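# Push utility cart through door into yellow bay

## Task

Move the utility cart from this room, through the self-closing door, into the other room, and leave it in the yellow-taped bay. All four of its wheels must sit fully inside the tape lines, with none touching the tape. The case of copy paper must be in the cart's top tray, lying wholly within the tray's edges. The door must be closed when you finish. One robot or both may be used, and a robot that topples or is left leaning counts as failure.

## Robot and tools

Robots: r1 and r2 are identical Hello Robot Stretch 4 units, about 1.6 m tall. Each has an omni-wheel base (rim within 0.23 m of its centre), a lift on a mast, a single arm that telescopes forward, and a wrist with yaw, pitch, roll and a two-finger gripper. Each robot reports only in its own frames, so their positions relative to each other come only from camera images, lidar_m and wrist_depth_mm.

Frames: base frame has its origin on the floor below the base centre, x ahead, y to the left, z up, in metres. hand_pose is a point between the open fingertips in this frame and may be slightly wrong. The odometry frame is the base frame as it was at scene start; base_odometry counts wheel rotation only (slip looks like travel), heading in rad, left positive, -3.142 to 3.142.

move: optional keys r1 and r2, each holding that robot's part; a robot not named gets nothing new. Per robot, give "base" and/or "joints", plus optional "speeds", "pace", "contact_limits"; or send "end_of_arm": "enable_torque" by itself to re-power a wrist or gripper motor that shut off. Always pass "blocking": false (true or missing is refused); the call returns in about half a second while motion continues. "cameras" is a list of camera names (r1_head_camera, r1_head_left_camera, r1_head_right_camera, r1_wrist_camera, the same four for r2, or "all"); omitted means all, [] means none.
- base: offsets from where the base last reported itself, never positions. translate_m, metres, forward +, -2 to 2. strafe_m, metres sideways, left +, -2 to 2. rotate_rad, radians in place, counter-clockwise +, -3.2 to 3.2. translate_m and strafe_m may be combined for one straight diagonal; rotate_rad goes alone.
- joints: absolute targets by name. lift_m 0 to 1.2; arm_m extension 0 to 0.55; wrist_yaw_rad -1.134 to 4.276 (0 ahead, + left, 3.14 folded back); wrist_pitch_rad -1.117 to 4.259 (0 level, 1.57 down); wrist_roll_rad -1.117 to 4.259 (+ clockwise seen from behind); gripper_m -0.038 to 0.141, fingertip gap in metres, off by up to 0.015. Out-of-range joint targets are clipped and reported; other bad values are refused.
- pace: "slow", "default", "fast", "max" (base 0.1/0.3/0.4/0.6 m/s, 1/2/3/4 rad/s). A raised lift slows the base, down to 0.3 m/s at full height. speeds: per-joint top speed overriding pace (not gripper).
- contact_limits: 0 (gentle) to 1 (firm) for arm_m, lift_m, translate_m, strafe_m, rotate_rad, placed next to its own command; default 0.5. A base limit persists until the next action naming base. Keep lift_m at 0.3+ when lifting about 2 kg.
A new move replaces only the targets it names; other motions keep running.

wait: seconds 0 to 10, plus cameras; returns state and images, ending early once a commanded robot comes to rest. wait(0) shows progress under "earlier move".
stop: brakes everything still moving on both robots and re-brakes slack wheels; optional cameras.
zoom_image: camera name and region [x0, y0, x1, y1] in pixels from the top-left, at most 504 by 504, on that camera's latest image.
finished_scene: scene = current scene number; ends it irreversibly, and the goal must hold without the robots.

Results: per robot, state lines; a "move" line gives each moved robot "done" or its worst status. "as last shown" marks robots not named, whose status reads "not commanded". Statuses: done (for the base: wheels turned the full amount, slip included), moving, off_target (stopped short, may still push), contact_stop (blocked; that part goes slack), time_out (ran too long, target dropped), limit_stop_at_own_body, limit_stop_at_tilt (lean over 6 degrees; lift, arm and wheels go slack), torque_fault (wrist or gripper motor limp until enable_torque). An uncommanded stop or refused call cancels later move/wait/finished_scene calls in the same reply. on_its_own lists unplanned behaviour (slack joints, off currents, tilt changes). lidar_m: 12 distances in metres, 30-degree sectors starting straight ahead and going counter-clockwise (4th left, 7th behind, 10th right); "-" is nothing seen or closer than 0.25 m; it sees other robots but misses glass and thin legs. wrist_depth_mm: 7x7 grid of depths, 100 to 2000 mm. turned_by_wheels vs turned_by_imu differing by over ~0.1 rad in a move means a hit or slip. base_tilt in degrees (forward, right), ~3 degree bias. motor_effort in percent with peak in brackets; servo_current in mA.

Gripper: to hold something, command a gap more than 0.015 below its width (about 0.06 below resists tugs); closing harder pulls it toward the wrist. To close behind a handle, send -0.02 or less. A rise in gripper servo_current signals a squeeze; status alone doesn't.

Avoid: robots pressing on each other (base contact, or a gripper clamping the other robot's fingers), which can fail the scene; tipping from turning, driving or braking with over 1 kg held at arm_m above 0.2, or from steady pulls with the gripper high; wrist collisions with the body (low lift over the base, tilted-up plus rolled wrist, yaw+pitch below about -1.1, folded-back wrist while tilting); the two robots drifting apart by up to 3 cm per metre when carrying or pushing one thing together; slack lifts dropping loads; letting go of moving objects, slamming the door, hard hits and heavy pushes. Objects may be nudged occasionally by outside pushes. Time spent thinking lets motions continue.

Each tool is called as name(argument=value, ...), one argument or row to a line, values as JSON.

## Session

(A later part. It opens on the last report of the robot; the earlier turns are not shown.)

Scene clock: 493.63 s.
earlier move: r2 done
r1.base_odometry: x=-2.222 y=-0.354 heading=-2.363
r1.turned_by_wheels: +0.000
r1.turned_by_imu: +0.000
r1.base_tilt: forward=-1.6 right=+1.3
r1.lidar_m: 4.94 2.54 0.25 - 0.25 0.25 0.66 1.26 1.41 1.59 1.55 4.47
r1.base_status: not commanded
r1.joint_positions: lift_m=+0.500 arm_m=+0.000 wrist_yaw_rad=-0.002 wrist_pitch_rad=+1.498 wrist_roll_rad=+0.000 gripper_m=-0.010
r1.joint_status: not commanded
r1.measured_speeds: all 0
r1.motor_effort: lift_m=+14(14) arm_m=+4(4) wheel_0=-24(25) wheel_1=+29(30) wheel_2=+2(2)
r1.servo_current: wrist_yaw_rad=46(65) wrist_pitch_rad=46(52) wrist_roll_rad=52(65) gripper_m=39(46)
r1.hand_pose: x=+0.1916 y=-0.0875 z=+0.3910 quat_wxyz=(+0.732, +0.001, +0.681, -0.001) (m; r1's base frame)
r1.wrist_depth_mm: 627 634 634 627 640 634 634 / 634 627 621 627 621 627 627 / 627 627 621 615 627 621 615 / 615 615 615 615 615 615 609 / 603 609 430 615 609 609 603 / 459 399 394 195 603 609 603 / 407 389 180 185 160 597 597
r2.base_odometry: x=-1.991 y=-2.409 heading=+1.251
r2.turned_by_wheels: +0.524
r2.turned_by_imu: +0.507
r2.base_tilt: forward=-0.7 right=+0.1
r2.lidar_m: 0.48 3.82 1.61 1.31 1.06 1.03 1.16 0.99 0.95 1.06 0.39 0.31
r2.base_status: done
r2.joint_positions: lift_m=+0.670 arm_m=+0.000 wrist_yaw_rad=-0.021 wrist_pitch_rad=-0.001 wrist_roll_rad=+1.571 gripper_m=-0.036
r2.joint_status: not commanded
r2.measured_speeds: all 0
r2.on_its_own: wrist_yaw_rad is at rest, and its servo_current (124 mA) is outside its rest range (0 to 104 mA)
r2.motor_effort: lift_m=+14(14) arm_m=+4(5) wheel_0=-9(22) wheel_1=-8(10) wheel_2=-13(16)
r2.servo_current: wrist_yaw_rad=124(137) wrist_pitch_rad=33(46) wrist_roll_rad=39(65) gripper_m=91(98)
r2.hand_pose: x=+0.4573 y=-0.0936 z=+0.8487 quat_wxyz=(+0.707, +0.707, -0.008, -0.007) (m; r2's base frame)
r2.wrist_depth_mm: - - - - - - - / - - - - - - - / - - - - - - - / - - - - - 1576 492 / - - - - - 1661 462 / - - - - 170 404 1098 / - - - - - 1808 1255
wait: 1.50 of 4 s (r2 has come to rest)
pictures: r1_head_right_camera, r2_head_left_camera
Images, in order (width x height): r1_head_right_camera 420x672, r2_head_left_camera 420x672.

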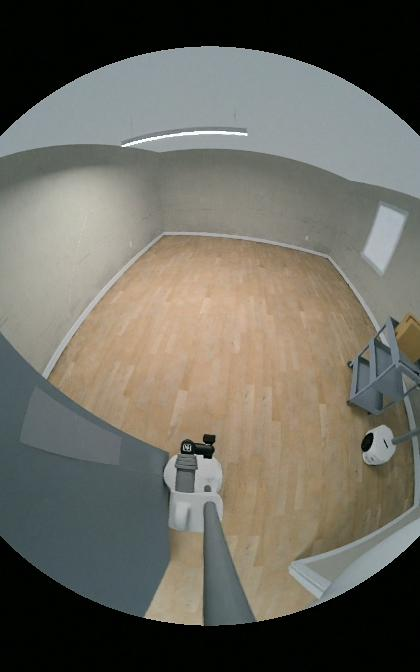

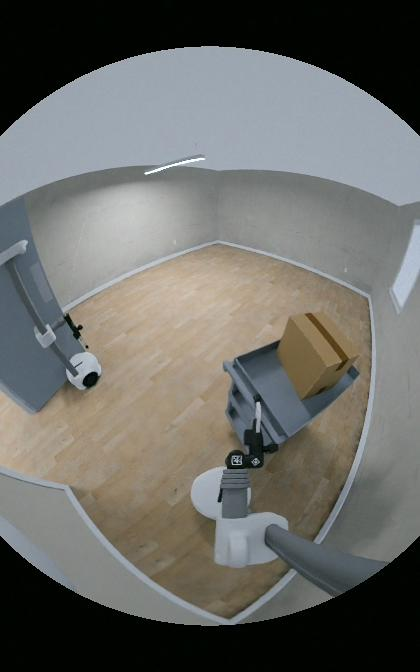

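move(
  r2={"base":{"rotate_rad":-0.7},"pace":"slow"},
  blocking=false,
  cameras=[],
)

wait(
  seconds=4,
  cameras=["r2_head_left_camera"],
)

move(
  r2={"base":{"translate_m":0.35},"pace":"slow"},
  blocking=false,
  cameras=[],
)

wait(
  seconds=6,
  cameras=["r2_head_left_camera"],
)

Scene clock: 501.50 s.
move: r2 moving
r1: as last shown
r1.lidar_m: 4.92 2.53 0.25 - 0.25 0.28 0.63 1.25 1.40 1.60 1.57 4.50
r1.motor_effort: lift_m=+14(14) arm_m=+4(4) wheel_0=-25(25) wheel_1=+30(30) wheel_2=+2(2)
r1.servo_current: wrist_yaw_rad=59(72) wrist_pitch_rad=46(52) wrist_roll_rad=52(72) gripper_m=46(46)
r1.wrist_depth_mm: 627 634 627 634 627 634 627 / 627 627 627 627 627 621 627 / 627 621 627 615 621 621 621 / 615 615 621 615 609 621 615 / 609 609 430 609 609 609 609 / 459 399 397 195 603 609 603 / 410 397 180 184 161 597 597
r2.base_odometry: x=-1.991 y=-2.409 heading=+1.129
r2.turned_by_wheels: -0.122
r2.turned_by_imu: -0.117
r2.base_tilt: forward=-0.7 right=+0.0
r2.lidar_m: 0.45 3.90 1.62 2.02 1.08 1.03 1.09 0.99 0.96 1.03 0.62 0.32
r2.base_status: rotate_rad moving
r2.joint_positions: lift_m=+0.670 arm_m=+0.000 wrist_yaw_rad=+0.004 wrist_pitch_rad=-0.001 wrist_roll_rad=+1.571 gripper_m=-0.036
r2.joint_status: not commanded
r2.measured_speeds: translate_m=+0.000 strafe_m=+0.002 rotate_rad=-0.485 lift_m=+0.000 arm_m=+0.000 wrist_yaw_rad=+0.071 wrist_pitch_rad=+0.000 wrist_roll_rad=+0.000
r2.motor_effort: lift_m=+14(14) arm_m=+4(5) wheel_0=+11(14) wheel_1=+7(9) wheel_2=+10(12)
r2.servo_current: wrist_yaw_rad=39(137) wrist_pitch_rad=46(46) wrist_roll_rad=39(59) gripper_m=91(98)
r2.hand_pose: x=+0.4596 y=-0.0864 z=+0.8487 quat_wxyz=(+0.707, +0.707, +0.001, +0.002) (m; r2's base frame)
r2.wrist_depth_mm: - - - - - - - / - - - - - - - / - - - - - - - / - - - - - 1464 504 / - - - - - 1708 469 / - - - - 164 1464 439 / - - - - - - 1255
pictures: none
No camera images: "cameras" was empty.

Scene clock: 502.97 s.
earlier move: r2 done
r1.base_odometry: x=-2.222 y=-0.354 heading=-2.363
r1.turned_by_wheels: +0.000
r1.turned_by_imu: +0.000
r1.base_tilt: forward=-1.6 right=+1.2
r1.lidar_m: 4.91 2.52 0.25 - 0.25 0.25 0.63 1.25 1.39 1.59 1.81 4.46
r1.base_status: not commanded
r1.joint_positions: lift_m=+0.500 arm_m=+0.000 wrist_yaw_rad=-0.002 wrist_pitch_rad=+1.498 wrist_roll_rad=+0.000 gripper_m=-0.010
r1.joint_status: not commanded
r1.measured_speeds: all 0
r1.motor_effort: lift_m=+14(14) arm_m=+4(4) wheel_0=-25(25) wheel_1=+30(30) wheel_2=+2(2)
r1.servo_current: wrist_yaw_rad=39(72) wrist_pitch_rad=46(52) wrist_roll_rad=39(72) gripper_m=39(46)
r1.hand_pose: x=+0.1916 y=-0.0875 z=+0.3910 quat_wxyz=(+0.732, +0.001, +0.681, -0.001) (m; r1's base frame)
r1.wrist_depth_mm: 634 634 634 627 627 627 621 / 627 634 621 634 634 621 627 / 627 627 615 621 615 621 621 / 621 615 609 621 609 615 621 / 609 609 427 609 609 603 615 / 462 397 394 193 609 603 609 / 410 394 181 185 161 597 603
r2.base_odometry: x=-1.991 y=-2.409 heading=+0.552
r2.turned_by_wheels: -0.577
r2.turned_by_imu: -0.558
r2.base_tilt: forward=-0.7 right=+0.1
r2.lidar_m: 0.41 0.44 3.98 1.63 2.04 1.09 1.03 1.08 1.01 0.96 0.99 0.44
r2.base_status: done
r2.joint_positions: lift_m=+0.670 arm_m=+0.000 wrist_yaw_rad=+0.004 wrist_pitch_rad=-0.001 wrist_roll_rad=+1.571 gripper_m=-0.036
r2.joint_status: not commanded
r2.measured_speeds: all 0
r2.motor_effort: lift_m=+14(15) arm_m=-4(5) wheel_0=+4(24) wheel_1=+3(13) wheel_2=+8(15)
r2.servo_current: wrist_yaw_rad=39(137) wrist_pitch_rad=33(46) wrist_roll_rad=39(59) gripper_m=91(98)
r2.hand_pose: x=+0.4597 y=-0.0862 z=+0.8487 quat_wxyz=(+0.707, +0.707, +0.001, +0.002) (m; r2's base frame)
r2.wrist_depth_mm: - - - 163 220 1618 1182 / - - - 164 222 1661 - / - - 521 166 224 820 - / - 445 436 226 227 820 - / - 469 455 169 229 831 - / - - 186 171 177 - - / - - 500 - - - -
wait: 1.47 of 4 s (r2 has come to rest)
pictures: r2_head_left_camera
Images, in order (width x height): r2_head_left_camera 420x672.

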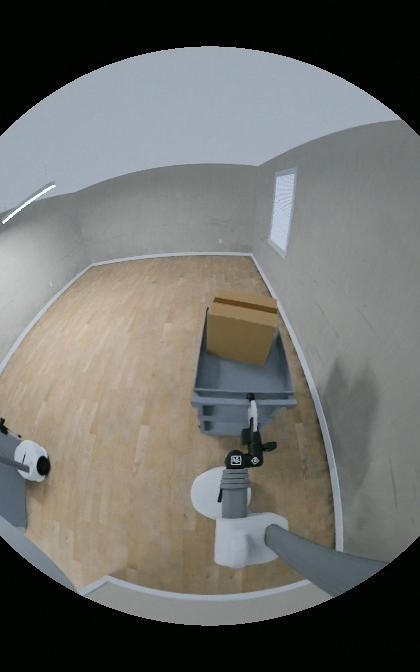

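Scene clock: 503.47 s.
move: r2 moving
r1: as last shown
r1.base_tilt: forward=-1.6 right=+1.3
r1.lidar_m: 4.93 2.55 0.25 - 0.25 0.26 0.62 1.25 1.38 1.60 1.79 4.48
r1.motor_effort: lift_m=+14(14) arm_m=+4(4) wheel_0=-24(25) wheel_1=+29(30) wheel_2=+2(2)
r1.servo_current: wrist_yaw_rad=52(65) wrist_pitch_rad=46(46) wrist_roll_rad=52(65) gripper_m=46(46)
r1.wrist_depth_mm: 634 627 634 634 634 627 634 / 621 621 627 627 627 634 627 / 627 615 621 615 621 621 627 / 615 615 615 615 615 621 615 / 615 615 427 609 621 615 609 / 455 399 394 194 609 609 603 / 410 392 180 185 161 597 597
r2.base_odometry: x=-1.980 y=-2.402 heading=+0.552
r2.turned_by_wheels: +0.000
r2.turned_by_imu: +0.000
r2.base_tilt: forward=-0.7 right=+0.1
r2.lidar_m: 0.40 0.41 3.97 1.59 2.03 1.12 1.04 1.09 1.02 0.95 0.99 0.41
r2.base_status: translate_m moving
r2.joint_positions: lift_m=+0.670 arm_m=+0.000 wrist_yaw_rad=+0.001 wrist_pitch_rad=-0.001 wrist_roll_rad=+1.571 gripper_m=-0.036
r2.joint_status: not commanded
r2.measured_speeds: translate_m=+0.049 strafe_m=+0.000 rotate_rad=-0.001 lift_m=+0.000 arm_m=+0.000 wrist_yaw_rad=-0.027 wrist_pitch_rad=+0.000 wrist_roll_rad=+0.000
r2.motor_effort: lift_m=+14(14) arm_m=-2(5) wheel_0=+11(11) wheel_1=+9(9) wheel_2=-14(14)
r2.servo_current: wrist_yaw_rad=52(52) wrist_pitch_rad=46(46) wrist_roll_rad=39(59) gripper_m=85(98)
r2.hand_pose: x=+0.4593 y=-0.0873 z=+0.8487 quat_wxyz=(+0.707, +0.707, +0.000, +0.000) (m; r2's base frame)
r2.wrist_depth_mm: - - - 164 222 1618 1160 / - - - 165 224 1661 - / - - 585 167 224 820 - / - 442 433 227 226 831 - / - 462 452 168 228 831 - / - - 182 170 178 - - / - - 500 - - - -
pictures: none
No camera images: "cameras" was empty.

Scene clock: 507.77 s.
earlier move: r2 done
r1.base_odometry: x=-2.222 y=-0.354 heading=-2.363
r1.turned_by_wheels: +0.000
r1.turned_by_imu: +0.000
r1.base_tilt: forward=-1.6 right=+1.3
r1.lidar_m: 4.93 2.54 0.25 - 0.25 0.26 0.65 1.26 1.38 1.70 1.84 4.44
r1.base_status: not commanded
r1.joint_positions: lift_m=+0.500 arm_m=+0.000 wrist_yaw_rad=-0.002 wrist_pitch_rad=+1.498 wrist_roll_rad=+0.000 gripper_m=-0.010
r1.joint_status: not commanded
r1.measured_speeds: all 0
r1.motor_effort: lift_m=+14(14) arm_m=+4(4) wheel_0=-25(25) wheel_1=+30(30) wheel_2=+2(2)
r1.servo_current: wrist_yaw_rad=20(65) wrist_pitch_rad=39(52) wrist_roll_rad=65(65) gripper_m=39(52)
r1.hand_pose: x=+0.1916 y=-0.0875 z=+0.3910 quat_wxyz=(+0.732, +0.001, +0.681, -0.001) (m; r1's base frame)
r1.wrist_depth_mm: 634 634 627 627 640 634 627 / 627 627 621 634 634 627 627 / 621 627 621 621 627 621 621 / 615 621 615 609 621 615 615 / 615 609 430 603 615 615 615 / 462 397 394 194 609 603 603 / 407 394 180 185 161 597 603
r2.base_odometry: x=-1.693 y=-2.226 heading=+0.552
r2.turned_by_wheels: -0.001
r2.turned_by_imu: -0.002
r2.base_tilt: forward=-0.7 right=+0.1
r2.lidar_m: 0.41 0.46 3.98 1.73 1.71 1.48 1.38 1.42 1.01 0.95 0.99 0.42
r2.base_status: done
r2.joint_positions: lift_m=+0.670 arm_m=+0.000 wrist_yaw_rad=-0.006 wrist_pitch_rad=-0.001 wrist_roll_rad=+1.571 gripper_m=-0.036
r2.joint_status: not commanded
r2.measured_speeds: all 0
r2.motor_effort: lift_m=+14(14) arm_m=+4(5) wheel_0=+1(11) wheel_1=+3(9) wheel_2=-10(17)
r2.servo_current: wrist_yaw_rad=52(72) wrist_pitch_rad=39(46) wrist_roll_rad=59(59) gripper_m=91(98)
r2.hand_pose: x=+0.4587 y=-0.0891 z=+0.8487 quat_wxyz=(+0.707, +0.707, -0.002, -0.002) (m; r2's base frame)
r2.wrist_depth_mm: - - - 155 210 1499 1182 / - - - 212 213 788 - / - 585 421 160 218 798 - / - 439 436 164 221 809 - / - - 462 167 226 842 - / - - 183 170 178 - - / - - 517 - 234 1808 521
wait: 4.30 of 6 s (r2 has come to rest)
pictures: r2_head_left_camera
Images, in order (width x height): r2_head_left_camera 420x672.

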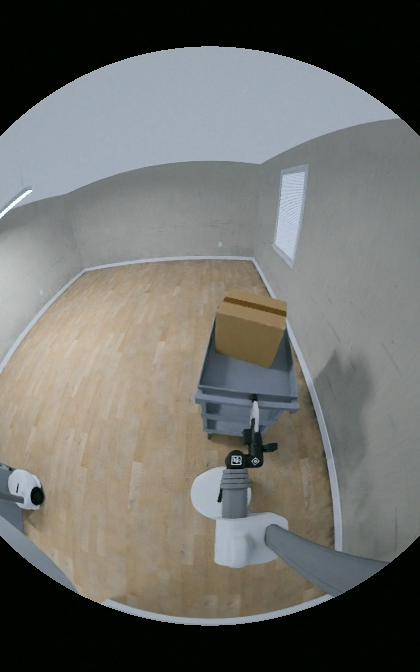

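move(
  r2={"base":{"translate_m":0.45,"strafe_m":-0.09},"pace":"slow"},
  blocking=false,
  cameras=[],
)

wait(
  seconds=7,
  cameras=["r2_head_left_camera"],
)

Scene clock: 515.57 s.
move: r2 moving
r1: as last shown
r1.lidar_m: 4.92 2.54 0.25 - 0.25 0.26 0.63 1.24 1.40 1.68 1.79 4.45
r1.motor_effort: lift_m=+14(14) arm_m=+4(4) wheel_0=-24(25) wheel_1=+30(30) wheel_2=+2(2)
r1.servo_current: wrist_yaw_rad=46(59) wrist_pitch_rad=39(46) wrist_roll_rad=52(65) gripper_m=46(46)
r1.wrist_depth_mm: 634 621 627 634 621 634 640 / 627 627 627 634 627 621 627 / 615 627 621 621 615 627 621 / 621 615 621 615 615 621 615 / 609 609 430 615 609 609 609 / 459 399 397 195 603 603 603 / 410 394 180 185 161 597 603
r2.base_odometry: x=-1.681 y=-2.221 heading=+0.552
r2.turned_by_wheels: +0.000
r2.turned_by_imu: +0.000
r2.base_tilt: forward=-0.7 right=+0.1
r2.lidar_m: 0.41 0.46 3.99 1.74 1.72 1.49 1.39 1.43 1.01 0.94 0.98 0.41
r2.base_status: translate_m moving; strafe_m moving
r2.joint_positions: lift_m=+0.670 arm_m=+0.000 wrist_yaw_rad=-0.006 wrist_pitch_rad=-0.001 wrist_roll_rad=+1.571 gripper_m=-0.036
r2.joint_status: not commanded
r2.measured_speeds: translate_m=+0.047 strafe_m=-0.009 rotate_rad=+0.001 lift_m=+0.000 arm_m=+0.000 wrist_yaw_rad=+0.000 wrist_pitch_rad=+0.000 wrist_roll_rad=+0.000
r2.motor_effort: lift_m=+14(14) arm_m=+4(4) wheel_0=+7(7) wheel_1=+6(6) wheel_2=-14(16)
r2.servo_current: wrist_yaw_rad=59(59) wrist_pitch_rad=39(46) wrist_roll_rad=33(59) gripper_m=91(98)
r2.hand_pose: x=+0.4587 y=-0.0891 z=+0.8487 quat_wxyz=(+0.707, +0.707, -0.002, -0.002) (m; r2's base frame)
r2.wrist_depth_mm: - - - 154 208 1499 1182 / - - - 211 213 798 - / - 580 418 160 216 788 - / - 445 436 163 222 820 - / - - 462 167 226 831 - / - - 182 170 179 - - / - - 521 - 235 1808 525
pictures: none
No camera images: "cameras" was empty.

Scene clock: 520.93 s.
earlier move: r2 done
r1.base_odometry: x=-2.222 y=-0.354 heading=-2.363
r1.turned_by_wheels: +0.000
r1.turned_by_imu: +0.000
r1.base_tilt: forward=-1.6 right=+1.3
r1.lidar_m: 4.92 2.53 0.25 - 0.25 0.26 0.62 1.25 1.41 2.15 1.94 4.47
r1.base_status: not commanded
r1.joint_positions: lift_m=+0.500 arm_m=+0.000 wrist_yaw_rad=-0.002 wrist_pitch_rad=+1.498 wrist_roll_rad=+0.000 gripper_m=-0.010
r1.joint_status: not commanded
r1.measured_speeds: all 0
r1.motor_effort: lift_m=+14(14) arm_m=+4(4) wheel_0=-24(25) wheel_1=+29(30) wheel_2=+2(2)
r1.servo_current: wrist_yaw_rad=39(72) wrist_pitch_rad=39(52) wrist_roll_rad=39(72) gripper_m=46(52)
r1.hand_pose: x=+0.1916 y=-0.0875 z=+0.3910 quat_wxyz=(+0.732, +0.001, +0.681, -0.001) (m; r1's base frame)
r1.wrist_depth_mm: 634 634 634 627 627 634 634 / 621 634 627 621 621 621 627 / 621 621 621 621 621 615 621 / 621 615 627 615 615 615 621 / 609 609 430 609 609 603 609 / 459 397 394 195 603 609 603 / 410 392 180 185 161 603 597
r2.base_odometry: x=-1.263 y=-2.066 heading=+0.552
r2.turned_by_wheels: +0.001
r2.turned_by_imu: +0.004
r2.base_tilt: forward=-0.7 right=+0.0
r2.lidar_m: 0.41 0.45 4.08 3.88 1.97 1.95 1.83 1.25 0.91 0.84 0.86 0.42
r2.base_status: done
r2.joint_positions: lift_m=+0.670 arm_m=+0.000 wrist_yaw_rad=+0.002 wrist_pitch_rad=-0.001 wrist_roll_rad=+1.571 gripper_m=-0.036
r2.joint_status: not commanded
r2.measured_speeds: all 0
r2.motor_effort: lift_m=+14(14) arm_m=+4(4) wheel_0=+7(14) wheel_1=+5(8) wheel_2=-4(16)
r2.servo_current: wrist_yaw_rad=39(65) wrist_pitch_rad=39(52) wrist_roll_rad=52(59) gripper_m=85(98)
r2.hand_pose: x=+0.4594 y=-0.0869 z=+0.8487 quat_wxyz=(+0.707, +0.707, +0.000, +0.001) (m; r2's base frame)
r2.wrist_depth_mm: - 1618 1661 143 198 1430 591 / - - 1983 148 203 759 - / - 424 415 153 210 798 - / - 449 433 159 216 820 - / - - 473 164 224 - - / - - 186 169 178 - - / - - - - 239 1756 492
wait: 5.37 of 7 s (r2 has come to rest)
pictures: r2_head_left_camera
Images, in order (width x height): r2_head_left_camera 420x672.

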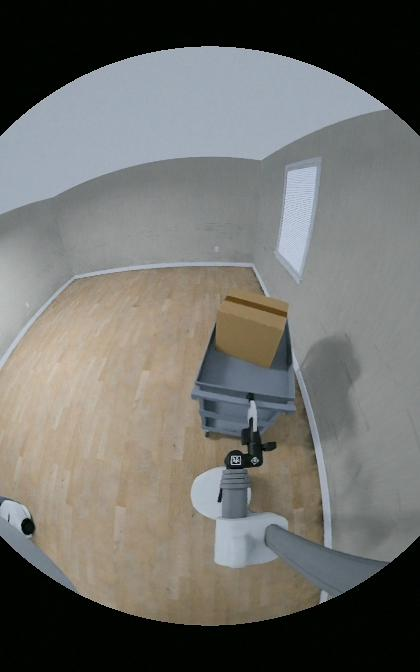

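move(
  r2={"base":{"translate_m":0.5,"strafe_m":-0.06},"pace":"slow"},
  blocking=false,
  cameras=[],
)

wait(
  seconds=8,
  cameras=["r2_head_left_camera"],
)

move(
  r2={"base":{"translate_m":-0.4,"strafe_m":0.35},"pace":"slow"},
  blocking=false,
  cameras=[],
)

wait(
  seconds=8,
  cameras=["r2_head_left_camera","r1_head_right_camera"],
)

Scene clock: 530.40 s.
move: r2 moving
r1: as last shown
r1.base_tilt: forward=-1.6 right=+1.2
r1.lidar_m: 4.92 2.54 0.25 - 0.25 0.25 0.62 1.26 1.37 2.79 1.96 4.46
r1.motor_effort: lift_m=+14(14) arm_m=+4(4) wheel_0=-25(25) wheel_1=+30(30) wheel_2=+2(2)
r1.servo_current: wrist_yaw_rad=46(65) wrist_pitch_rad=46(46) wrist_roll_rad=52(59) gripper_m=46(46)
r1.wrist_depth_mm: 627 627 634 634 634 627 640 / 627 627 627 627 627 627 627 / 621 627 627 621 627 621 621 / 615 615 615 615 615 615 609 / 609 609 430 609 603 615 609 / 462 399 397 193 603 609 603 / 410 394 180 185 161 591 597
r2.base_odometry: x=-1.251 y=-2.061 heading=+0.553
r2.turned_by_wheels: +0.001
r2.turned_by_imu: +0.001
r2.base_tilt: forward=-0.8 right=+0.1
r2.lidar_m: 0.41 0.46 4.08 3.88 1.96 1.96 1.84 1.25 0.89 0.84 0.87 0.42
r2.base_status: translate_m moving; strafe_m moving
r2.joint_positions: lift_m=+0.670 arm_m=+0.000 wrist_yaw_rad=+0.002 wrist_pitch_rad=-0.001 wrist_roll_rad=+1.571 gripper_m=-0.036
r2.joint_status: not commanded
r2.measured_speeds: translate_m=+0.048 strafe_m=-0.006 rotate_rad=+0.001 lift_m=+0.000 arm_m=+0.000 wrist_yaw_rad=+0.000 wrist_pitch_rad=+0.000 wrist_roll_rad=+0.000
r2.motor_effort: lift_m=+14(15) arm_m=+4(4) wheel_0=+9(13) wheel_1=+7(9) wheel_2=-10(11)
r2.servo_current: wrist_yaw_rad=46(52) wrist_pitch_rad=46(46) wrist_roll_rad=46(52) gripper_m=85(91)
r2.hand_pose: x=+0.4594 y=-0.0869 z=+0.8487 quat_wxyz=(+0.707, +0.707, +0.000, +0.001) (m; r2's base frame)
r2.wrist_depth_mm: - 1661 1537 143 198 - 585 / - - 1921 148 204 778 - / - 424 415 153 210 798 - / - 455 442 159 217 798 - / - - 473 164 225 - - / - - 185 169 178 - - / - - - - - 1808 496
pictures: none
No camera images: "cameras" was empty.

Scene clock: 536.20 s.
earlier move: r2 done
r1.base_odometry: x=-2.222 y=-0.354 heading=-2.363
r1.turned_by_wheels: +0.000
r1.turned_by_imu: +0.000
r1.base_tilt: forward=-1.6 right=+1.3
r1.lidar_m: 4.91 2.53 0.25 - 0.25 0.26 0.62 1.28 1.39 2.78 2.28 4.48
r1.base_status: not commanded
r1.joint_positions: lift_m=+0.500 arm_m=+0.000 wrist_yaw_rad=-0.002 wrist_pitch_rad=+1.498 wrist_roll_rad=+0.000 gripper_m=-0.010
r1.joint_status: not commanded
r1.measured_speeds: all 0
r1.motor_effort: lift_m=+14(14) arm_m=+4(4) wheel_0=-24(25) wheel_1=+29(30) wheel_2=+2(2)
r1.servo_current: wrist_yaw_rad=59(78) wrist_pitch_rad=46(52) wrist_roll_rad=39(72) gripper_m=39(52)
r1.hand_pose: x=+0.1916 y=-0.0875 z=+0.3910 quat_wxyz=(+0.732, +0.001, +0.681, -0.001) (m; r1's base frame)
r1.wrist_depth_mm: 640 634 634 627 627 640 627 / 627 627 621 634 627 621 627 / 615 621 627 621 615 621 615 / 609 615 615 621 621 615 609 / 615 615 430 609 609 609 609 / 459 402 397 195 603 603 609 / 407 392 180 185 161 603 603
r2.base_odometry: x=-0.806 y=-1.855 heading=+0.552
r2.turned_by_wheels: -0.001
r2.turned_by_imu: -0.001
r2.base_tilt: forward=-0.7 right=+0.1
r2.lidar_m: 0.43 0.48 4.18 3.97 2.28 2.46 2.33 1.15 0.82 0.77 0.81 0.40
r2.base_status: done
r2.joint_positions: lift_m=+0.670 arm_m=+0.000 wrist_yaw_rad=-0.003 wrist_pitch_rad=-0.001 wrist_roll_rad=+1.571 gripper_m=-0.036
r2.joint_status: not commanded
r2.measured_speeds: all 0
r2.motor_effort: lift_m=+14(15) arm_m=+4(4) wheel_0=+2(14) wheel_1=+5(9) wheel_2=-10(14)
r2.servo_current: wrist_yaw_rad=39(65) wrist_pitch_rad=46(46) wrist_roll_rad=46(65) gripper_m=85(98)
r2.hand_pose: x=+0.4590 y=-0.0883 z=+0.8487 quat_wxyz=(+0.707, +0.707, -0.001, -0.001) (m; r2's base frame)
r2.wrist_depth_mm: 1281 1308 1182 139 191 - - / 1661 1618 525 144 199 768 - / - 418 415 149 207 788 - / - 462 442 157 216 - - / - - 484 164 224 - - / - - 186 170 170 1921 - / - - - - - - 492
wait: 5.80 of 8 s (r2 has come to rest)
pictures: r2_head_left_camera
Images, in order (width x height): r2_head_left_camera 420x672.

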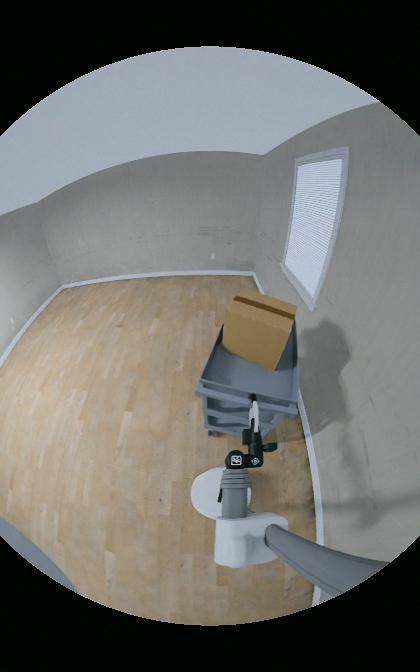

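Scene clock: 536.70 s.
move: r2 moving
r1: as last shown
r1.base_tilt: forward=-1.5 right=+1.3
r1.lidar_m: 4.93 2.52 0.25 - 0.25 0.26 0.64 1.28 1.41 2.80 2.25 4.52
r1.motor_effort: lift_m=+14(14) arm_m=+4(4) wheel_0=-24(25) wheel_1=+30(30) wheel_2=+2(2)
r1.servo_current: wrist_yaw_rad=52(72) wrist_pitch_rad=46(46) wrist_roll_rad=52(65) gripper_m=39(46)
r1.wrist_depth_mm: 640 627 627 634 634 634 634 / 634 627 634 627 621 634 627 / 621 621 621 615 615 621 609 / 621 621 615 615 615 609 609 / 609 609 427 615 609 609 603 / 459 402 397 195 609 609 603 / 407 392 180 185 161 597 609
r2.base_odometry: x=-0.818 y=-1.853 heading=+0.552
r2.turned_by_wheels: +0.000
r2.turned_by_imu: +0.000
r2.base_tilt: forward=-0.7 right=+0.1
r2.lidar_m: 0.41 0.46 4.17 3.97 2.27 2.44 2.32 1.17 0.83 0.76 0.81 0.40
r2.base_status: translate_m moving; strafe_m moving
r2.joint_positions: lift_m=+0.670 arm_m=+0.000 wrist_yaw_rad=-0.004 wrist_pitch_rad=-0.001 wrist_roll_rad=+1.571 gripper_m=-0.036
r2.joint_status: not commanded
r2.measured_speeds: translate_m=-0.038 strafe_m=+0.033 rotate_rad=-0.002 lift_m=+0.000 arm_m=+0.000 wrist_yaw_rad=+0.000 wrist_pitch_rad=+0.000 wrist_roll_rad=+0.000
r2.motor_effort: lift_m=+14(14) arm_m=+4(4) wheel_0=-12(15) wheel_1=+5(7) wheel_2=+5(10)
r2.servo_current: wrist_yaw_rad=59(59) wrist_pitch_rad=33(46) wrist_roll_rad=52(65) gripper_m=85(98)
r2.hand_pose: x=+0.4589 y=-0.0885 z=+0.8487 quat_wxyz=(+0.707, +0.707, -0.002, -0.001) (m; r2's base frame)
r2.wrist_depth_mm: 1281 1281 1205 138 192 - - / 1661 1537 525 145 200 723 - / - 418 410 150 208 788 - / - 462 449 158 216 788 - / - - 484 164 225 - - / - - 186 170 170 - - / - - - - - - 496
pictures: none
No camera images: "cameras" was empty.

Scene clock: 542.73 s.
earlier move: r2 done
r1.base_odometry: x=-2.222 y=-0.354 heading=-2.363
r1.turned_by_wheels: +0.000
r1.turned_by_imu: +0.000
r1.base_tilt: forward=-1.6 right=+1.3
r1.lidar_m: 4.93 2.51 0.25 - 0.25 0.28 0.62 1.26 1.42 2.80 1.74 4.43
r1.base_status: not commanded
r1.joint_positions: lift_m=+0.500 arm_m=+0.000 wrist_yaw_rad=-0.002 wrist_pitch_rad=+1.498 wrist_roll_rad=+0.000 gripper_m=-0.010
r1.joint_status: not commanded
r1.measured_speeds: all 0
r1.motor_effort: lift_m=+14(14) arm_m=+4(4) wheel_0=-24(25) wheel_1=+30(30) wheel_2=+2(2)
r1.servo_current: wrist_yaw_rad=59(72) wrist_pitch_rad=46(59) wrist_roll_rad=39(72) gripper_m=46(52)
r1.hand_pose: x=+0.1916 y=-0.0875 z=+0.3910 quat_wxyz=(+0.732, +0.001, +0.681, -0.001) (m; r1's base frame)
r1.wrist_depth_mm: 627 634 640 634 634 640 627 / 627 634 627 621 621 627 627 / 621 627 627 621 627 627 621 / 615 615 615 615 615 615 615 / 621 609 427 615 609 609 609 / 459 399 397 194 603 609 609 / 410 389 180 185 161 603 597
r2.base_odometry: x=-1.330 y=-1.767 heading=+0.553
r2.turned_by_wheels: +0.001
r2.turned_by_imu: +0.001
r2.base_tilt: forward=-0.7 right=+0.1
r2.lidar_m: 0.44 0.51 3.79 3.61 1.78 2.05 1.94 1.69 1.20 1.13 1.15 0.37
r2.base_status: done
r2.joint_positions: lift_m=+0.670 arm_m=+0.000 wrist_yaw_rad=+0.001 wrist_pitch_rad=-0.001 wrist_roll_rad=+1.571 gripper_m=-0.036
r2.joint_status: not commanded
r2.measured_speeds: all 0
r2.motor_effort: lift_m=+14(15) arm_m=-3(4) wheel_0=-3(15) wheel_1=+4(7) wheel_2=+6(14)
r2.servo_current: wrist_yaw_rad=52(59) wrist_pitch_rad=39(52) wrist_roll_rad=52(65) gripper_m=91(98)
r2.hand_pose: x=+0.4594 y=-0.0871 z=+0.8487 quat_wxyz=(+0.707, +0.707, +0.000, +0.001) (m; r2's base frame)
r2.wrist_depth_mm: - - 521 122 175 715 - / - 389 382 126 183 - - / - 421 402 136 195 788 - / - 480 462 146 208 - - / - - 517 156 224 - - / - - 185 171 176 1661 517 / - - - - - - 473
wait: 6.03 of 8 s (r2 has come to rest)
pictures: r1_head_right_camera, r2_head_left_camera
Images, in order (width x height): r1_head_right_camera 420x672, r2_head_left_camera 420x672.

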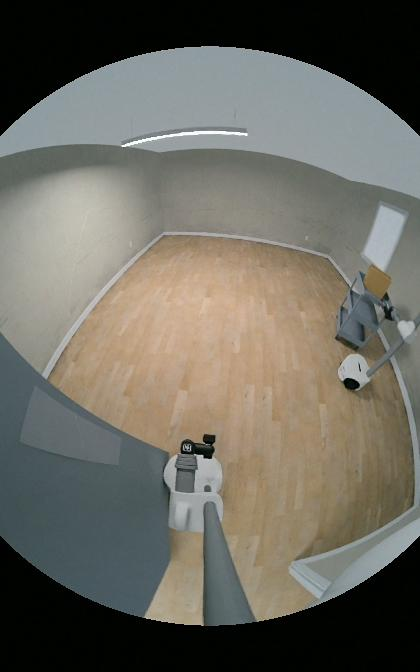

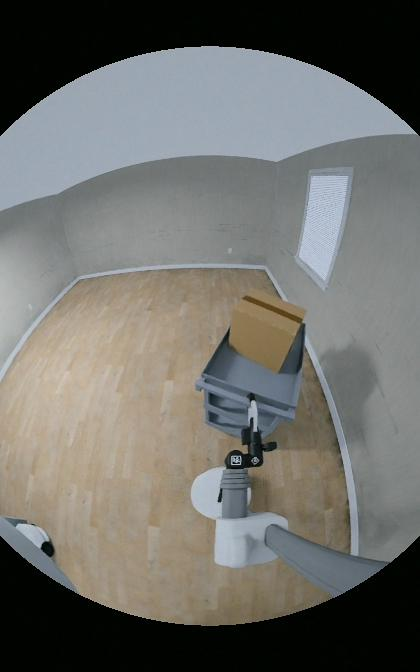

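move(
  r2={"base":{"translate_m":-0.2,"strafe_m":0.45},"pace":"slow"},
  blocking=false,
  cameras=[],
)

wait(
  seconds=8,
  cameras=["r2_head_left_camera","r1_head_right_camera"],
)

Scene clock: 547.57 s.
move: r2 moving
r1: as last shown
r1.lidar_m: 4.91 2.52 0.25 - 0.25 0.26 0.63 1.25 1.41 2.79 1.73 4.50
r1.motor_effort: lift_m=+14(14) arm_m=+4(4) wheel_0=-24(25) wheel_1=+29(30) wheel_2=+2(2)
r1.servo_current: wrist_yaw_rad=46(52) wrist_pitch_rad=46(46) wrist_roll_rad=46(65) gripper_m=39(46)
r1.wrist_depth_mm: 627 634 634 634 640 627 634 / 627 634 634 627 627 627 627 / 615 621 621 621 621 609 615 / 615 621 615 615 621 615 615 / 615 609 430 609 609 609 609 / 462 397 394 194 603 603 609 / 413 394 180 185 161 597 597
r2.base_odometry: x=-1.340 y=-1.760 heading=+0.553
r2.turned_by_wheels: +0.000
r2.turned_by_imu: +0.001
r2.base_tilt: forward=-0.7 right=+0.1
r2.lidar_m: 0.42 0.52 3.81 3.59 1.75 2.04 1.92 1.74 1.19 1.12 1.19 0.39
r2.base_status: translate_m moving; strafe_m moving
r2.joint_positions: lift_m=+0.670 arm_m=+0.000 wrist_yaw_rad=+0.001 wrist_pitch_rad=-0.001 wrist_roll_rad=+1.571 gripper_m=-0.036
r2.joint_status: not commanded
r2.measured_speeds: translate_m=-0.020 strafe_m=+0.045 rotate_rad=-0.001 lift_m=+0.000 arm_m=+0.000 wrist_yaw_rad=-0.005 wrist_pitch_rad=+0.000 wrist_roll_rad=+0.000
r2.motor_effort: lift_m=+14(14) arm_m=-3(4) wheel_0=-7(12) wheel_1=+6(8) wheel_2=+7(10)
r2.servo_current: wrist_yaw_rad=52(52) wrist_pitch_rad=39(46) wrist_roll_rad=39(52) gripper_m=91(91)
r2.hand_pose: x=+0.4594 y=-0.0872 z=+0.8487 quat_wxyz=(+0.707, +0.707, +0.000, +0.001) (m; r2's base frame)
r2.wrist_depth_mm: - - 1808 123 177 715 - / - 389 382 128 186 - - / - 421 413 137 196 788 - / - 480 459 147 210 - - / - - 512 157 224 - - / - - 185 172 176 1808 517 / - - - - - - 473
pictures: none
No camera images: "cameras" was empty.

Scene clock: 553.27 s.
earlier move: r2 done
r1.base_odometry: x=-2.222 y=-0.354 heading=-2.363
r1.turned_by_wheels: +0.000
r1.turned_by_imu: +0.000
r1.base_tilt: forward=-1.6 right=+1.3
r1.lidar_m: 4.92 2.52 0.25 - 0.25 0.26 0.65 1.26 1.40 2.79 1.28 1.81
r1.base_status: not commanded
r1.joint_positions: lift_m=+0.500 arm_m=+0.000 wrist_yaw_rad=-0.002 wrist_pitch_rad=+1.498 wrist_roll_rad=+0.000 gripper_m=-0.010
r1.joint_status: not commanded
r1.measured_speeds: all 0
r1.motor_effort: lift_m=+14(14) arm_m=+4(4) wheel_0=-25(25) wheel_1=+30(30) wheel_2=+2(2)
r1.servo_current: wrist_yaw_rad=39(65) wrist_pitch_rad=39(46) wrist_roll_rad=46(72) gripper_m=46(52)
r1.hand_pose: x=+0.1916 y=-0.0875 z=+0.3910 quat_wxyz=(+0.732, +0.001, +0.681, -0.001) (m; r1's base frame)
r1.wrist_depth_mm: 627 627 634 634 627 634 634 / 621 627 621 627 627 627 627 / 621 615 621 627 621 621 621 / 615 615 615 603 615 615 615 / 609 615 430 609 609 609 609 / 459 397 394 193 597 609 603 / 407 394 180 185 161 603 603
r2.base_odometry: x=-1.736 y=-1.489 heading=+0.553
r2.turned_by_wheels: -0.001
r2.turned_by_imu: -0.003
r2.base_tilt: forward=-0.6 right=+0.1
r2.lidar_m: 0.46 4.18 3.32 3.15 1.29 1.38 1.75 1.82 1.69 1.57 1.64 0.35
r2.base_status: done
r2.joint_positions: lift_m=+0.670 arm_m=+0.000 wrist_yaw_rad=-0.008 wrist_pitch_rad=-0.001 wrist_roll_rad=+1.571 gripper_m=-0.036
r2.joint_status: not commanded
r2.measured_speeds: all 0
r2.motor_effort: lift_m=+14(14) arm_m=-3(4) wheel_0=-8(18) wheel_1=+4(8) wheel_2=+1(10)
r2.servo_current: wrist_yaw_rad=59(72) wrist_pitch_rad=46(52) wrist_roll_rad=39(65) gripper_m=85(98)
r2.hand_pose: x=+0.4586 y=-0.0896 z=+0.8487 quat_wxyz=(+0.707, +0.707, -0.003, -0.002) (m; r2's base frame)
r2.wrist_depth_mm: - 334 338 - 142 - - / - 373 373 - 156 - - / - 449 430 109 173 - - / - - 488 121 195 - - / - - - 137 220 1808 525 / - - 181 160 177 1661 477 / - - - - - - 1229
wait: 5.70 of 8 s (r2 has come to rest)
pictures: r1_head_right_camera, r2_head_left_camera
Images, in order (width x height): r1_head_right_camera 420x672, r2_head_left_camera 420x672.

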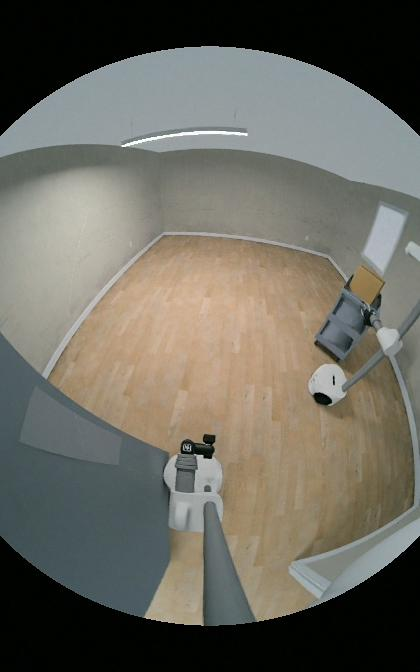

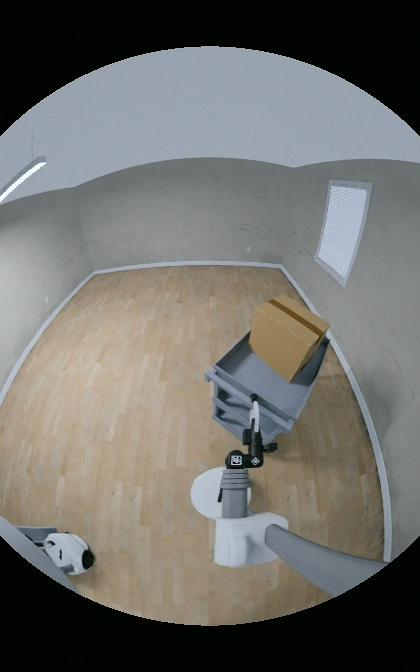

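wait(
  seconds=0,
  cameras=["r2_head_camera","r2_head_left_camera","r2_head_right_camera","r1_head_right_camera"],
)

Scene clock: 576.90 s.
r1.base_odometry: x=-2.222 y=-0.354 heading=-2.363
r1.turned_by_wheels: +0.000
r1.turned_by_imu: +0.000
r1.base_tilt: forward=-1.6 right=+1.3
r1.lidar_m: 4.93 2.56 0.25 - 0.25 0.27 0.63 1.26 1.40 2.80 1.27 1.79
r1.base_status: not commanded
r1.joint_positions: lift_m=+0.500 arm_m=+0.000 wrist_yaw_rad=-0.002 wrist_pitch_rad=+1.498 wrist_roll_rad=+0.000 gripper_m=-0.010
r1.joint_status: not commanded
r1.measured_speeds: all 0
r1.motor_effort: lift_m=+14(14) arm_m=+4(4) wheel_0=-24(25) wheel_1=+29(30) wheel_2=+2(2)
r1.servo_current: wrist_yaw_rad=52(65) wrist_pitch_rad=39(46) wrist_roll_rad=39(72) gripper_m=46(52)
r1.hand_pose: x=+0.1916 y=-0.0875 z=+0.3910 quat_wxyz=(+0.732, +0.001, +0.681, -0.001) (m; r1's base frame)
r1.wrist_depth_mm: 627 634 627 621 634 627 640 / 634 627 621 627 634 627 627 / 621 627 621 621 621 621 621 / 627 621 621 615 621 615 615 / 615 615 433 615 615 603 615 / 459 399 397 195 615 597 597 / 407 394 180 185 161 597 597
r2.base_odometry: x=-1.736 y=-1.489 heading=+0.553
r2.turned_by_wheels: +0.000
r2.turned_by_imu: +0.000
r2.base_tilt: forward=-0.6 right=+0.1
r2.lidar_m: 0.43 4.19 3.32 3.15 1.30 1.41 1.77 1.83 1.66 1.58 1.65 0.34
r2.base_status: done
r2.joint_positions: lift_m=+0.670 arm_m=+0.000 wrist_yaw_rad=-0.008 wrist_pitch_rad=-0.001 wrist_roll_rad=+1.571 gripper_m=-0.036
r2.joint_status: not commanded
r2.measured_speeds: all 0
r2.motor_effort: lift_m=+14(14) arm_m=-3(4) wheel_0=-8(18) wheel_1=+5(8) wheel_2=+1(10)
r2.servo_current: wrist_yaw_rad=46(72) wrist_pitch_rad=33(52) wrist_roll_rad=52(65) gripper_m=85(98)
r2.hand_pose: x=+0.4586 y=-0.0896 z=+0.8487 quat_wxyz=(+0.707, +0.707, -0.003, -0.002) (m; r2's base frame)
r2.wrist_depth_mm: - 334 336 - 142 - - / - 373 370 - 156 - - / - 442 430 109 173 - - / - - 492 121 193 - - / - - - 137 220 1808 517 / - - 182 160 177 1661 477 / - - - - - - 1205
pictures: r1_head_right_camera, r2_head_camera, r2_head_left_camera, r2_head_right_camera
Images, in order (width x height): r1_head_right_camera 420x672, r2_head_camera 420x560, r2_head_left_camera 420x672, r2_head_right_camera 420x672.

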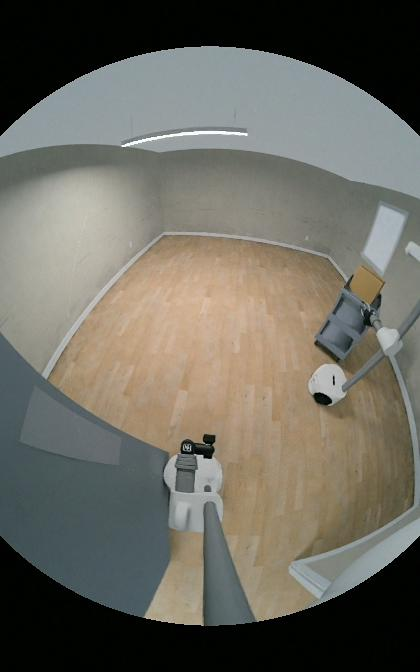

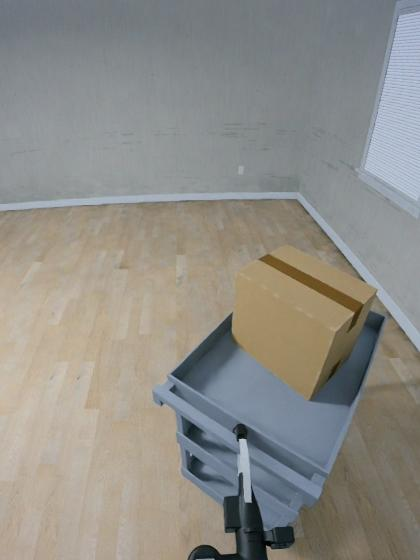

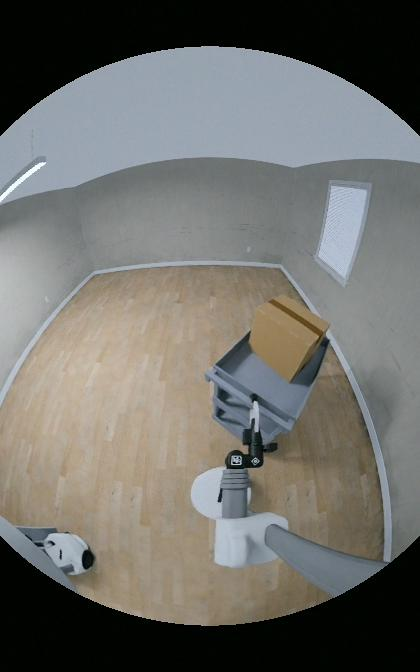

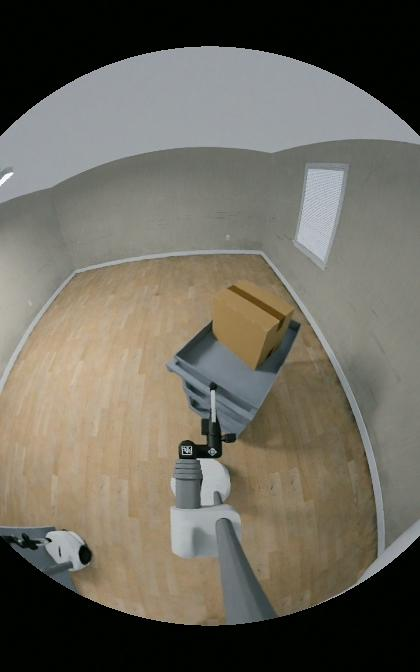

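move(
  blocking=false,
  cameras=[],
  r2={"base":{"rotate_rad":-0.5},"pace":"slow"},
)

wait(
  seconds=5,
  cameras=[],
)

move(
  blocking=false,
  cameras=[],
  r2={"base":{"strafe_m":-0.5},"pace":"slow"},
)

wait(
  seconds=9,
  cameras=["r2_head_left_camera","r2_head_right_camera"],
)

Scene clock: 591.90 s.
move: r2 moving
r1: as last shown
r1.lidar_m: 4.94 2.54 0.25 - 0.25 0.25 0.65 1.26 1.41 2.79 1.26 1.83
r1.servo_current: wrist_yaw_rad=39(65) wrist_pitch_rad=39(52) wrist_roll_rad=52(65) gripper_m=39(46)
r1.wrist_depth_mm: 634 627 634 634 640 634 634 / 621 634 627 627 627 627 627 / 621 627 621 621 615 621 621 / 621 621 615 609 615 621 615 / 621 609 424 609 609 603 609 / 462 399 394 195 597 609 603 / 410 394 180 185 161 603 597
r2.base_odometry: x=-1.736 y=-1.489 heading=+0.429
r2.turned_by_wheels: -0.123
r2.turned_by_imu: -0.118
r2.base_tilt: forward=-0.7 right=+0.0
r2.lidar_m: 0.44 0.56 3.47 3.13 1.29 1.29 1.76 1.78 1.78 1.57 1.59 0.35
r2.base_status: rotate_rad moving
r2.joint_positions: lift_m=+0.670 arm_m=+0.000 wrist_yaw_rad=+0.014 wrist_pitch_rad=-0.001 wrist_roll_rad=+1.571 gripper_m=-0.036
r2.joint_status: not commanded
r2.measured_speeds: translate_m=+0.000 strafe_m=+0.002 rotate_rad=-0.485 lift_m=+0.000 arm_m=+0.000 wrist_yaw_rad=+0.044 wrist_pitch_rad=+0.000 wrist_roll_rad=+0.000
r2.motor_effort: lift_m=+14(14) arm_m=-3(4) wheel_0=+18(18) wheel_1=+9(10) wheel_2=+15(15)
r2.servo_current: wrist_yaw_rad=78(78) wrist_pitch_rad=39(46) wrist_roll_rad=46(59) gripper_m=91(98)
r2.hand_pose: x=+0.4605 y=-0.0833 z=+0.8487 quat_wxyz=(+0.707, +0.707, +0.005, +0.005) (m; r2's base frame)
r2.wrist_depth_mm: - 353 351 - 145 - - / - 364 366 - 158 - - / - 430 418 110 174 - - / - - 473 121 192 - - / - - - 137 215 1756 - / - - 184 161 178 1661 480 / - - - - - - 1229
pictures: none
No camera images: "cameras" was empty.

Scene clock: 593.10 s.
earlier move: r2 done
r1.base_odometry: x=-2.222 y=-0.354 heading=-2.363
r1.turned_by_wheels: +0.000
r1.turned_by_imu: +0.000
r1.base_tilt: forward=-1.6 right=+1.3
r1.lidar_m: 4.93 2.54 0.25 - 0.25 0.26 0.64 1.28 1.43 2.80 1.28 2.37
r1.base_status: not commanded
r1.joint_positions: lift_m=+0.500 arm_m=+0.000 wrist_yaw_rad=-0.002 wrist_pitch_rad=+1.498 wrist_roll_rad=+0.000 gripper_m=-0.010
r1.joint_status: not commanded
r1.measured_speeds: all 0
r1.motor_effort: lift_m=+14(14) arm_m=+4(4) wheel_0=-24(25) wheel_1=+29(30) wheel_2=+2(2)
r1.servo_current: wrist_yaw_rad=46(72) wrist_pitch_rad=46(52) wrist_roll_rad=59(65) gripper_m=39(52)
r1.hand_pose: x=+0.1916 y=-0.0875 z=+0.3910 quat_wxyz=(+0.732, +0.001, +0.681, -0.001) (m; r1's base frame)
r1.wrist_depth_mm: 640 634 627 634 634 634 634 / 627 627 634 627 621 627 627 / 621 621 627 621 615 621 621 / 615 615 615 621 609 615 615 / 615 609 427 603 609 609 609 / 462 394 394 195 603 609 603 / 410 389 180 185 161 603 603
r2.base_odometry: x=-1.736 y=-1.489 heading=+0.054
r2.turned_by_wheels: -0.375
r2.turned_by_imu: -0.364
r2.base_tilt: forward=-0.7 right=+0.0
r2.lidar_m: 0.38 0.38 4.20 3.31 3.16 1.28 1.48 1.75 1.84 1.67 1.58 0.45
r2.base_status: done
r2.joint_positions: lift_m=+0.670 arm_m=+0.000 wrist_yaw_rad=+0.000 wrist_pitch_rad=-0.001 wrist_roll_rad=+1.571 gripper_m=-0.036
r2.joint_status: not commanded
r2.measured_speeds: all 0
r2.motor_effort: lift_m=+14(14) arm_m=-4(4) wheel_0=+5(21) wheel_1=+5(11) wheel_2=+6(16)
r2.servo_current: wrist_yaw_rad=33(85) wrist_pitch_rad=39(46) wrist_roll_rad=52(59) gripper_m=91(98)
r2.hand_pose: x=+0.4594 y=-0.0873 z=+0.8487 quat_wxyz=(+0.707, +0.707, +0.000, +0.000) (m; r2's base frame)
r2.wrist_depth_mm: - - - 186 249 254 267 / - - - 183 243 1618 1205 / - - - 180 240 1808 - / - - 442 235 235 842 - / - 452 445 174 232 809 - / - 455 186 172 176 798 - / - - 462 - - - -
wait: 1.20 of 5 s (r2 has come to rest)
pictures: none
No camera images: "cameras" was empty.

Scene clock: 593.60 s.
move: r2 moving
r1: as last shown
r1.lidar_m: 4.94 2.53 0.25 - 0.25 0.27 0.64 1.25 1.38 2.80 1.29 2.39
r1.servo_current: wrist_yaw_rad=46(65) wrist_pitch_rad=39(46) wrist_roll_rad=46(65) gripper_m=39(52)
r1.wrist_depth_mm: 634 634 627 627 627 634 634 / 627 627 627 627 627 627 634 / 621 627 615 621 615 621 627 / 615 615 615 621 615 615 615 / 603 615 433 609 609 603 615 / 459 399 394 194 603 603 597 / 407 397 180 185 160 603 597
r2.base_odometry: x=-1.735 y=-1.504 heading=+0.054
r2.turned_by_wheels: +0.001
r2.turned_by_imu: +0.001
r2.base_tilt: forward=-0.7 right=+0.0
r2.lidar_m: 0.39 0.38 4.21 3.31 3.16 1.29 1.91 1.74 1.82 1.65 1.56 0.45
r2.base_status: strafe_m moving
r2.joint_positions: lift_m=+0.670 arm_m=+0.000 wrist_yaw_rad=+0.003 wrist_pitch_rad=-0.001 wrist_roll_rad=+1.571 gripper_m=-0.036
r2.joint_status: not commanded
r2.measured_speeds: translate_m=+0.000 strafe_m=-0.055 rotate_rad=-0.002 lift_m=+0.000 arm_m=+0.000 wrist_yaw_rad=+0.001 wrist_pitch_rad=+0.000 wrist_roll_rad=+0.000
r2.motor_effort: lift_m=+14(14) arm_m=-4(4) wheel_0=+14(14) wheel_1=-6(7) wheel_2=+0(4)
r2.servo_current: wrist_yaw_rad=52(52) wrist_pitch_rad=39(39) wrist_roll_rad=52(52) gripper_m=85(91)
r2.hand_pose: x=+0.4596 y=-0.0865 z=+0.8487 quat_wxyz=(+0.707, +0.707, +0.001, +0.001) (m; r2's base frame)
r2.wrist_depth_mm: - - - 187 249 252 264 / - - - 183 242 1661 1205 / - - - 180 240 1756 - / - - 439 234 235 809 - / - 449 445 174 232 820 - / - 459 187 172 177 809 - / - - 459 - - - -
pictures: none
No camera images: "cameras" was empty.

Scene clock: 599.23 s.
earlier move: r2 done
r1.base_odometry: x=-2.222 y=-0.354 heading=-2.363
r1.turned_by_wheels: +0.000
r1.turned_by_imu: +0.000
r1.base_tilt: forward=-1.6 right=+1.4
r1.lidar_m: 4.93 2.57 0.25 - 0.25 0.26 0.62 1.24 1.40 1.55 1.54 4.45
r1.base_status: not commanded
r1.joint_positions: lift_m=+0.500 arm_m=+0.000 wrist_yaw_rad=-0.002 wrist_pitch_rad=+1.498 wrist_roll_rad=+0.000 gripper_m=-0.010
r1.joint_status: not commanded
r1.measured_speeds: all 0
r1.motor_effort: lift_m=+14(14) arm_m=+4(4) wheel_0=-24(25) wheel_1=+30(30) wheel_2=+2(2)
r1.servo_current: wrist_yaw_rad=59(72) wrist_pitch_rad=46(52) wrist_roll_rad=46(78) gripper_m=46(52)
r1.hand_pose: x=+0.1916 y=-0.0875 z=+0.3910 quat_wxyz=(+0.732, +0.001, +0.681, -0.001) (m; r1's base frame)
r1.wrist_depth_mm: 634 640 627 634 627 634 640 / 627 627 627 634 627 627 621 / 621 627 627 621 615 615 621 / 615 615 609 621 615 615 615 / 615 609 430 603 603 609 615 / 462 394 394 195 609 609 603 / 410 392 180 185 161 609 597
r2.base_odometry: x=-1.709 y=-1.988 heading=+0.055
r2.turned_by_wheels: +0.000
r2.turned_by_imu: +0.003
r2.base_tilt: forward=-0.7 right=+0.0
r2.lidar_m: 0.25 0.25 0.61 3.73 3.57 1.52 1.55 1.49 1.56 1.21 1.14 0.55
r2.base_status: done
r2.joint_positions: lift_m=+0.670 arm_m=+0.000 wrist_yaw_rad=+0.015 wrist_pitch_rad=-0.001 wrist_roll_rad=+1.571 gripper_m=-0.036
r2.joint_status: not commanded
r2.measured_speeds: all 0
r2.motor_effort: lift_m=+14(14) arm_m=-4(4) wheel_0=+11(18) wheel_1=-1(8) wheel_2=+2(4)
r2.servo_current: wrist_yaw_rad=85(91) wrist_pitch_rad=39(46) wrist_roll_rad=39(65) gripper_m=85(98)
r2.hand_pose: x=+0.4606 y=-0.0832 z=+0.8487 quat_wxyz=(+0.707, +0.707, +0.005, +0.006) (m; r2's base frame)
r2.wrist_depth_mm: - - - - - - - / - - - - - - 1138 / - - - 338 - 1576 1229 / - - - 312 362 364 366 / - - - 201 274 1808 1308 / - - 189 166 179 1708 496 / - - - - 195 - -
wait: 5.63 of 9 s (r2 has come to rest)
pictures: r2_head_left_camera, r2_head_right_camera
Images, in order (width x height): r2_head_left_camera 420x672, r2_head_right_camera 420x672.

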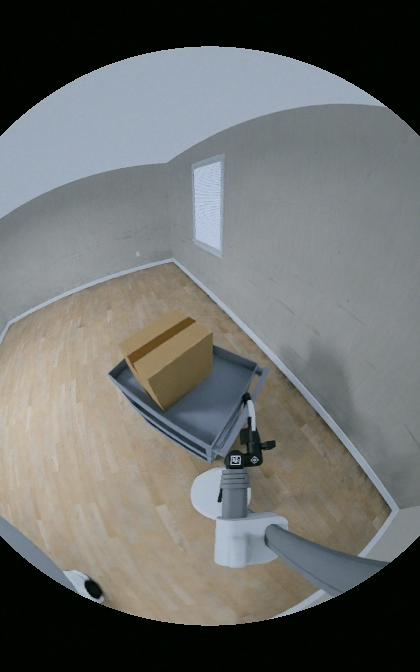

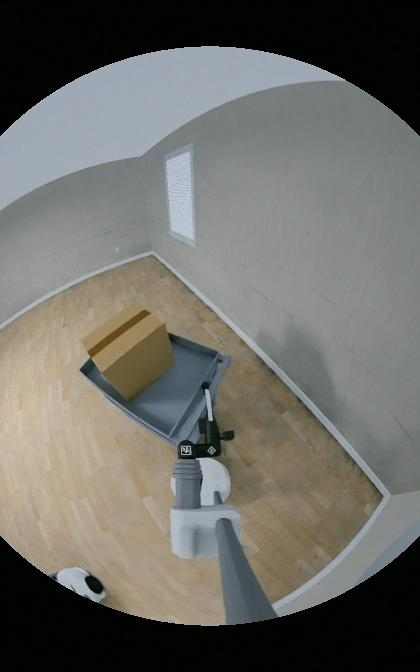

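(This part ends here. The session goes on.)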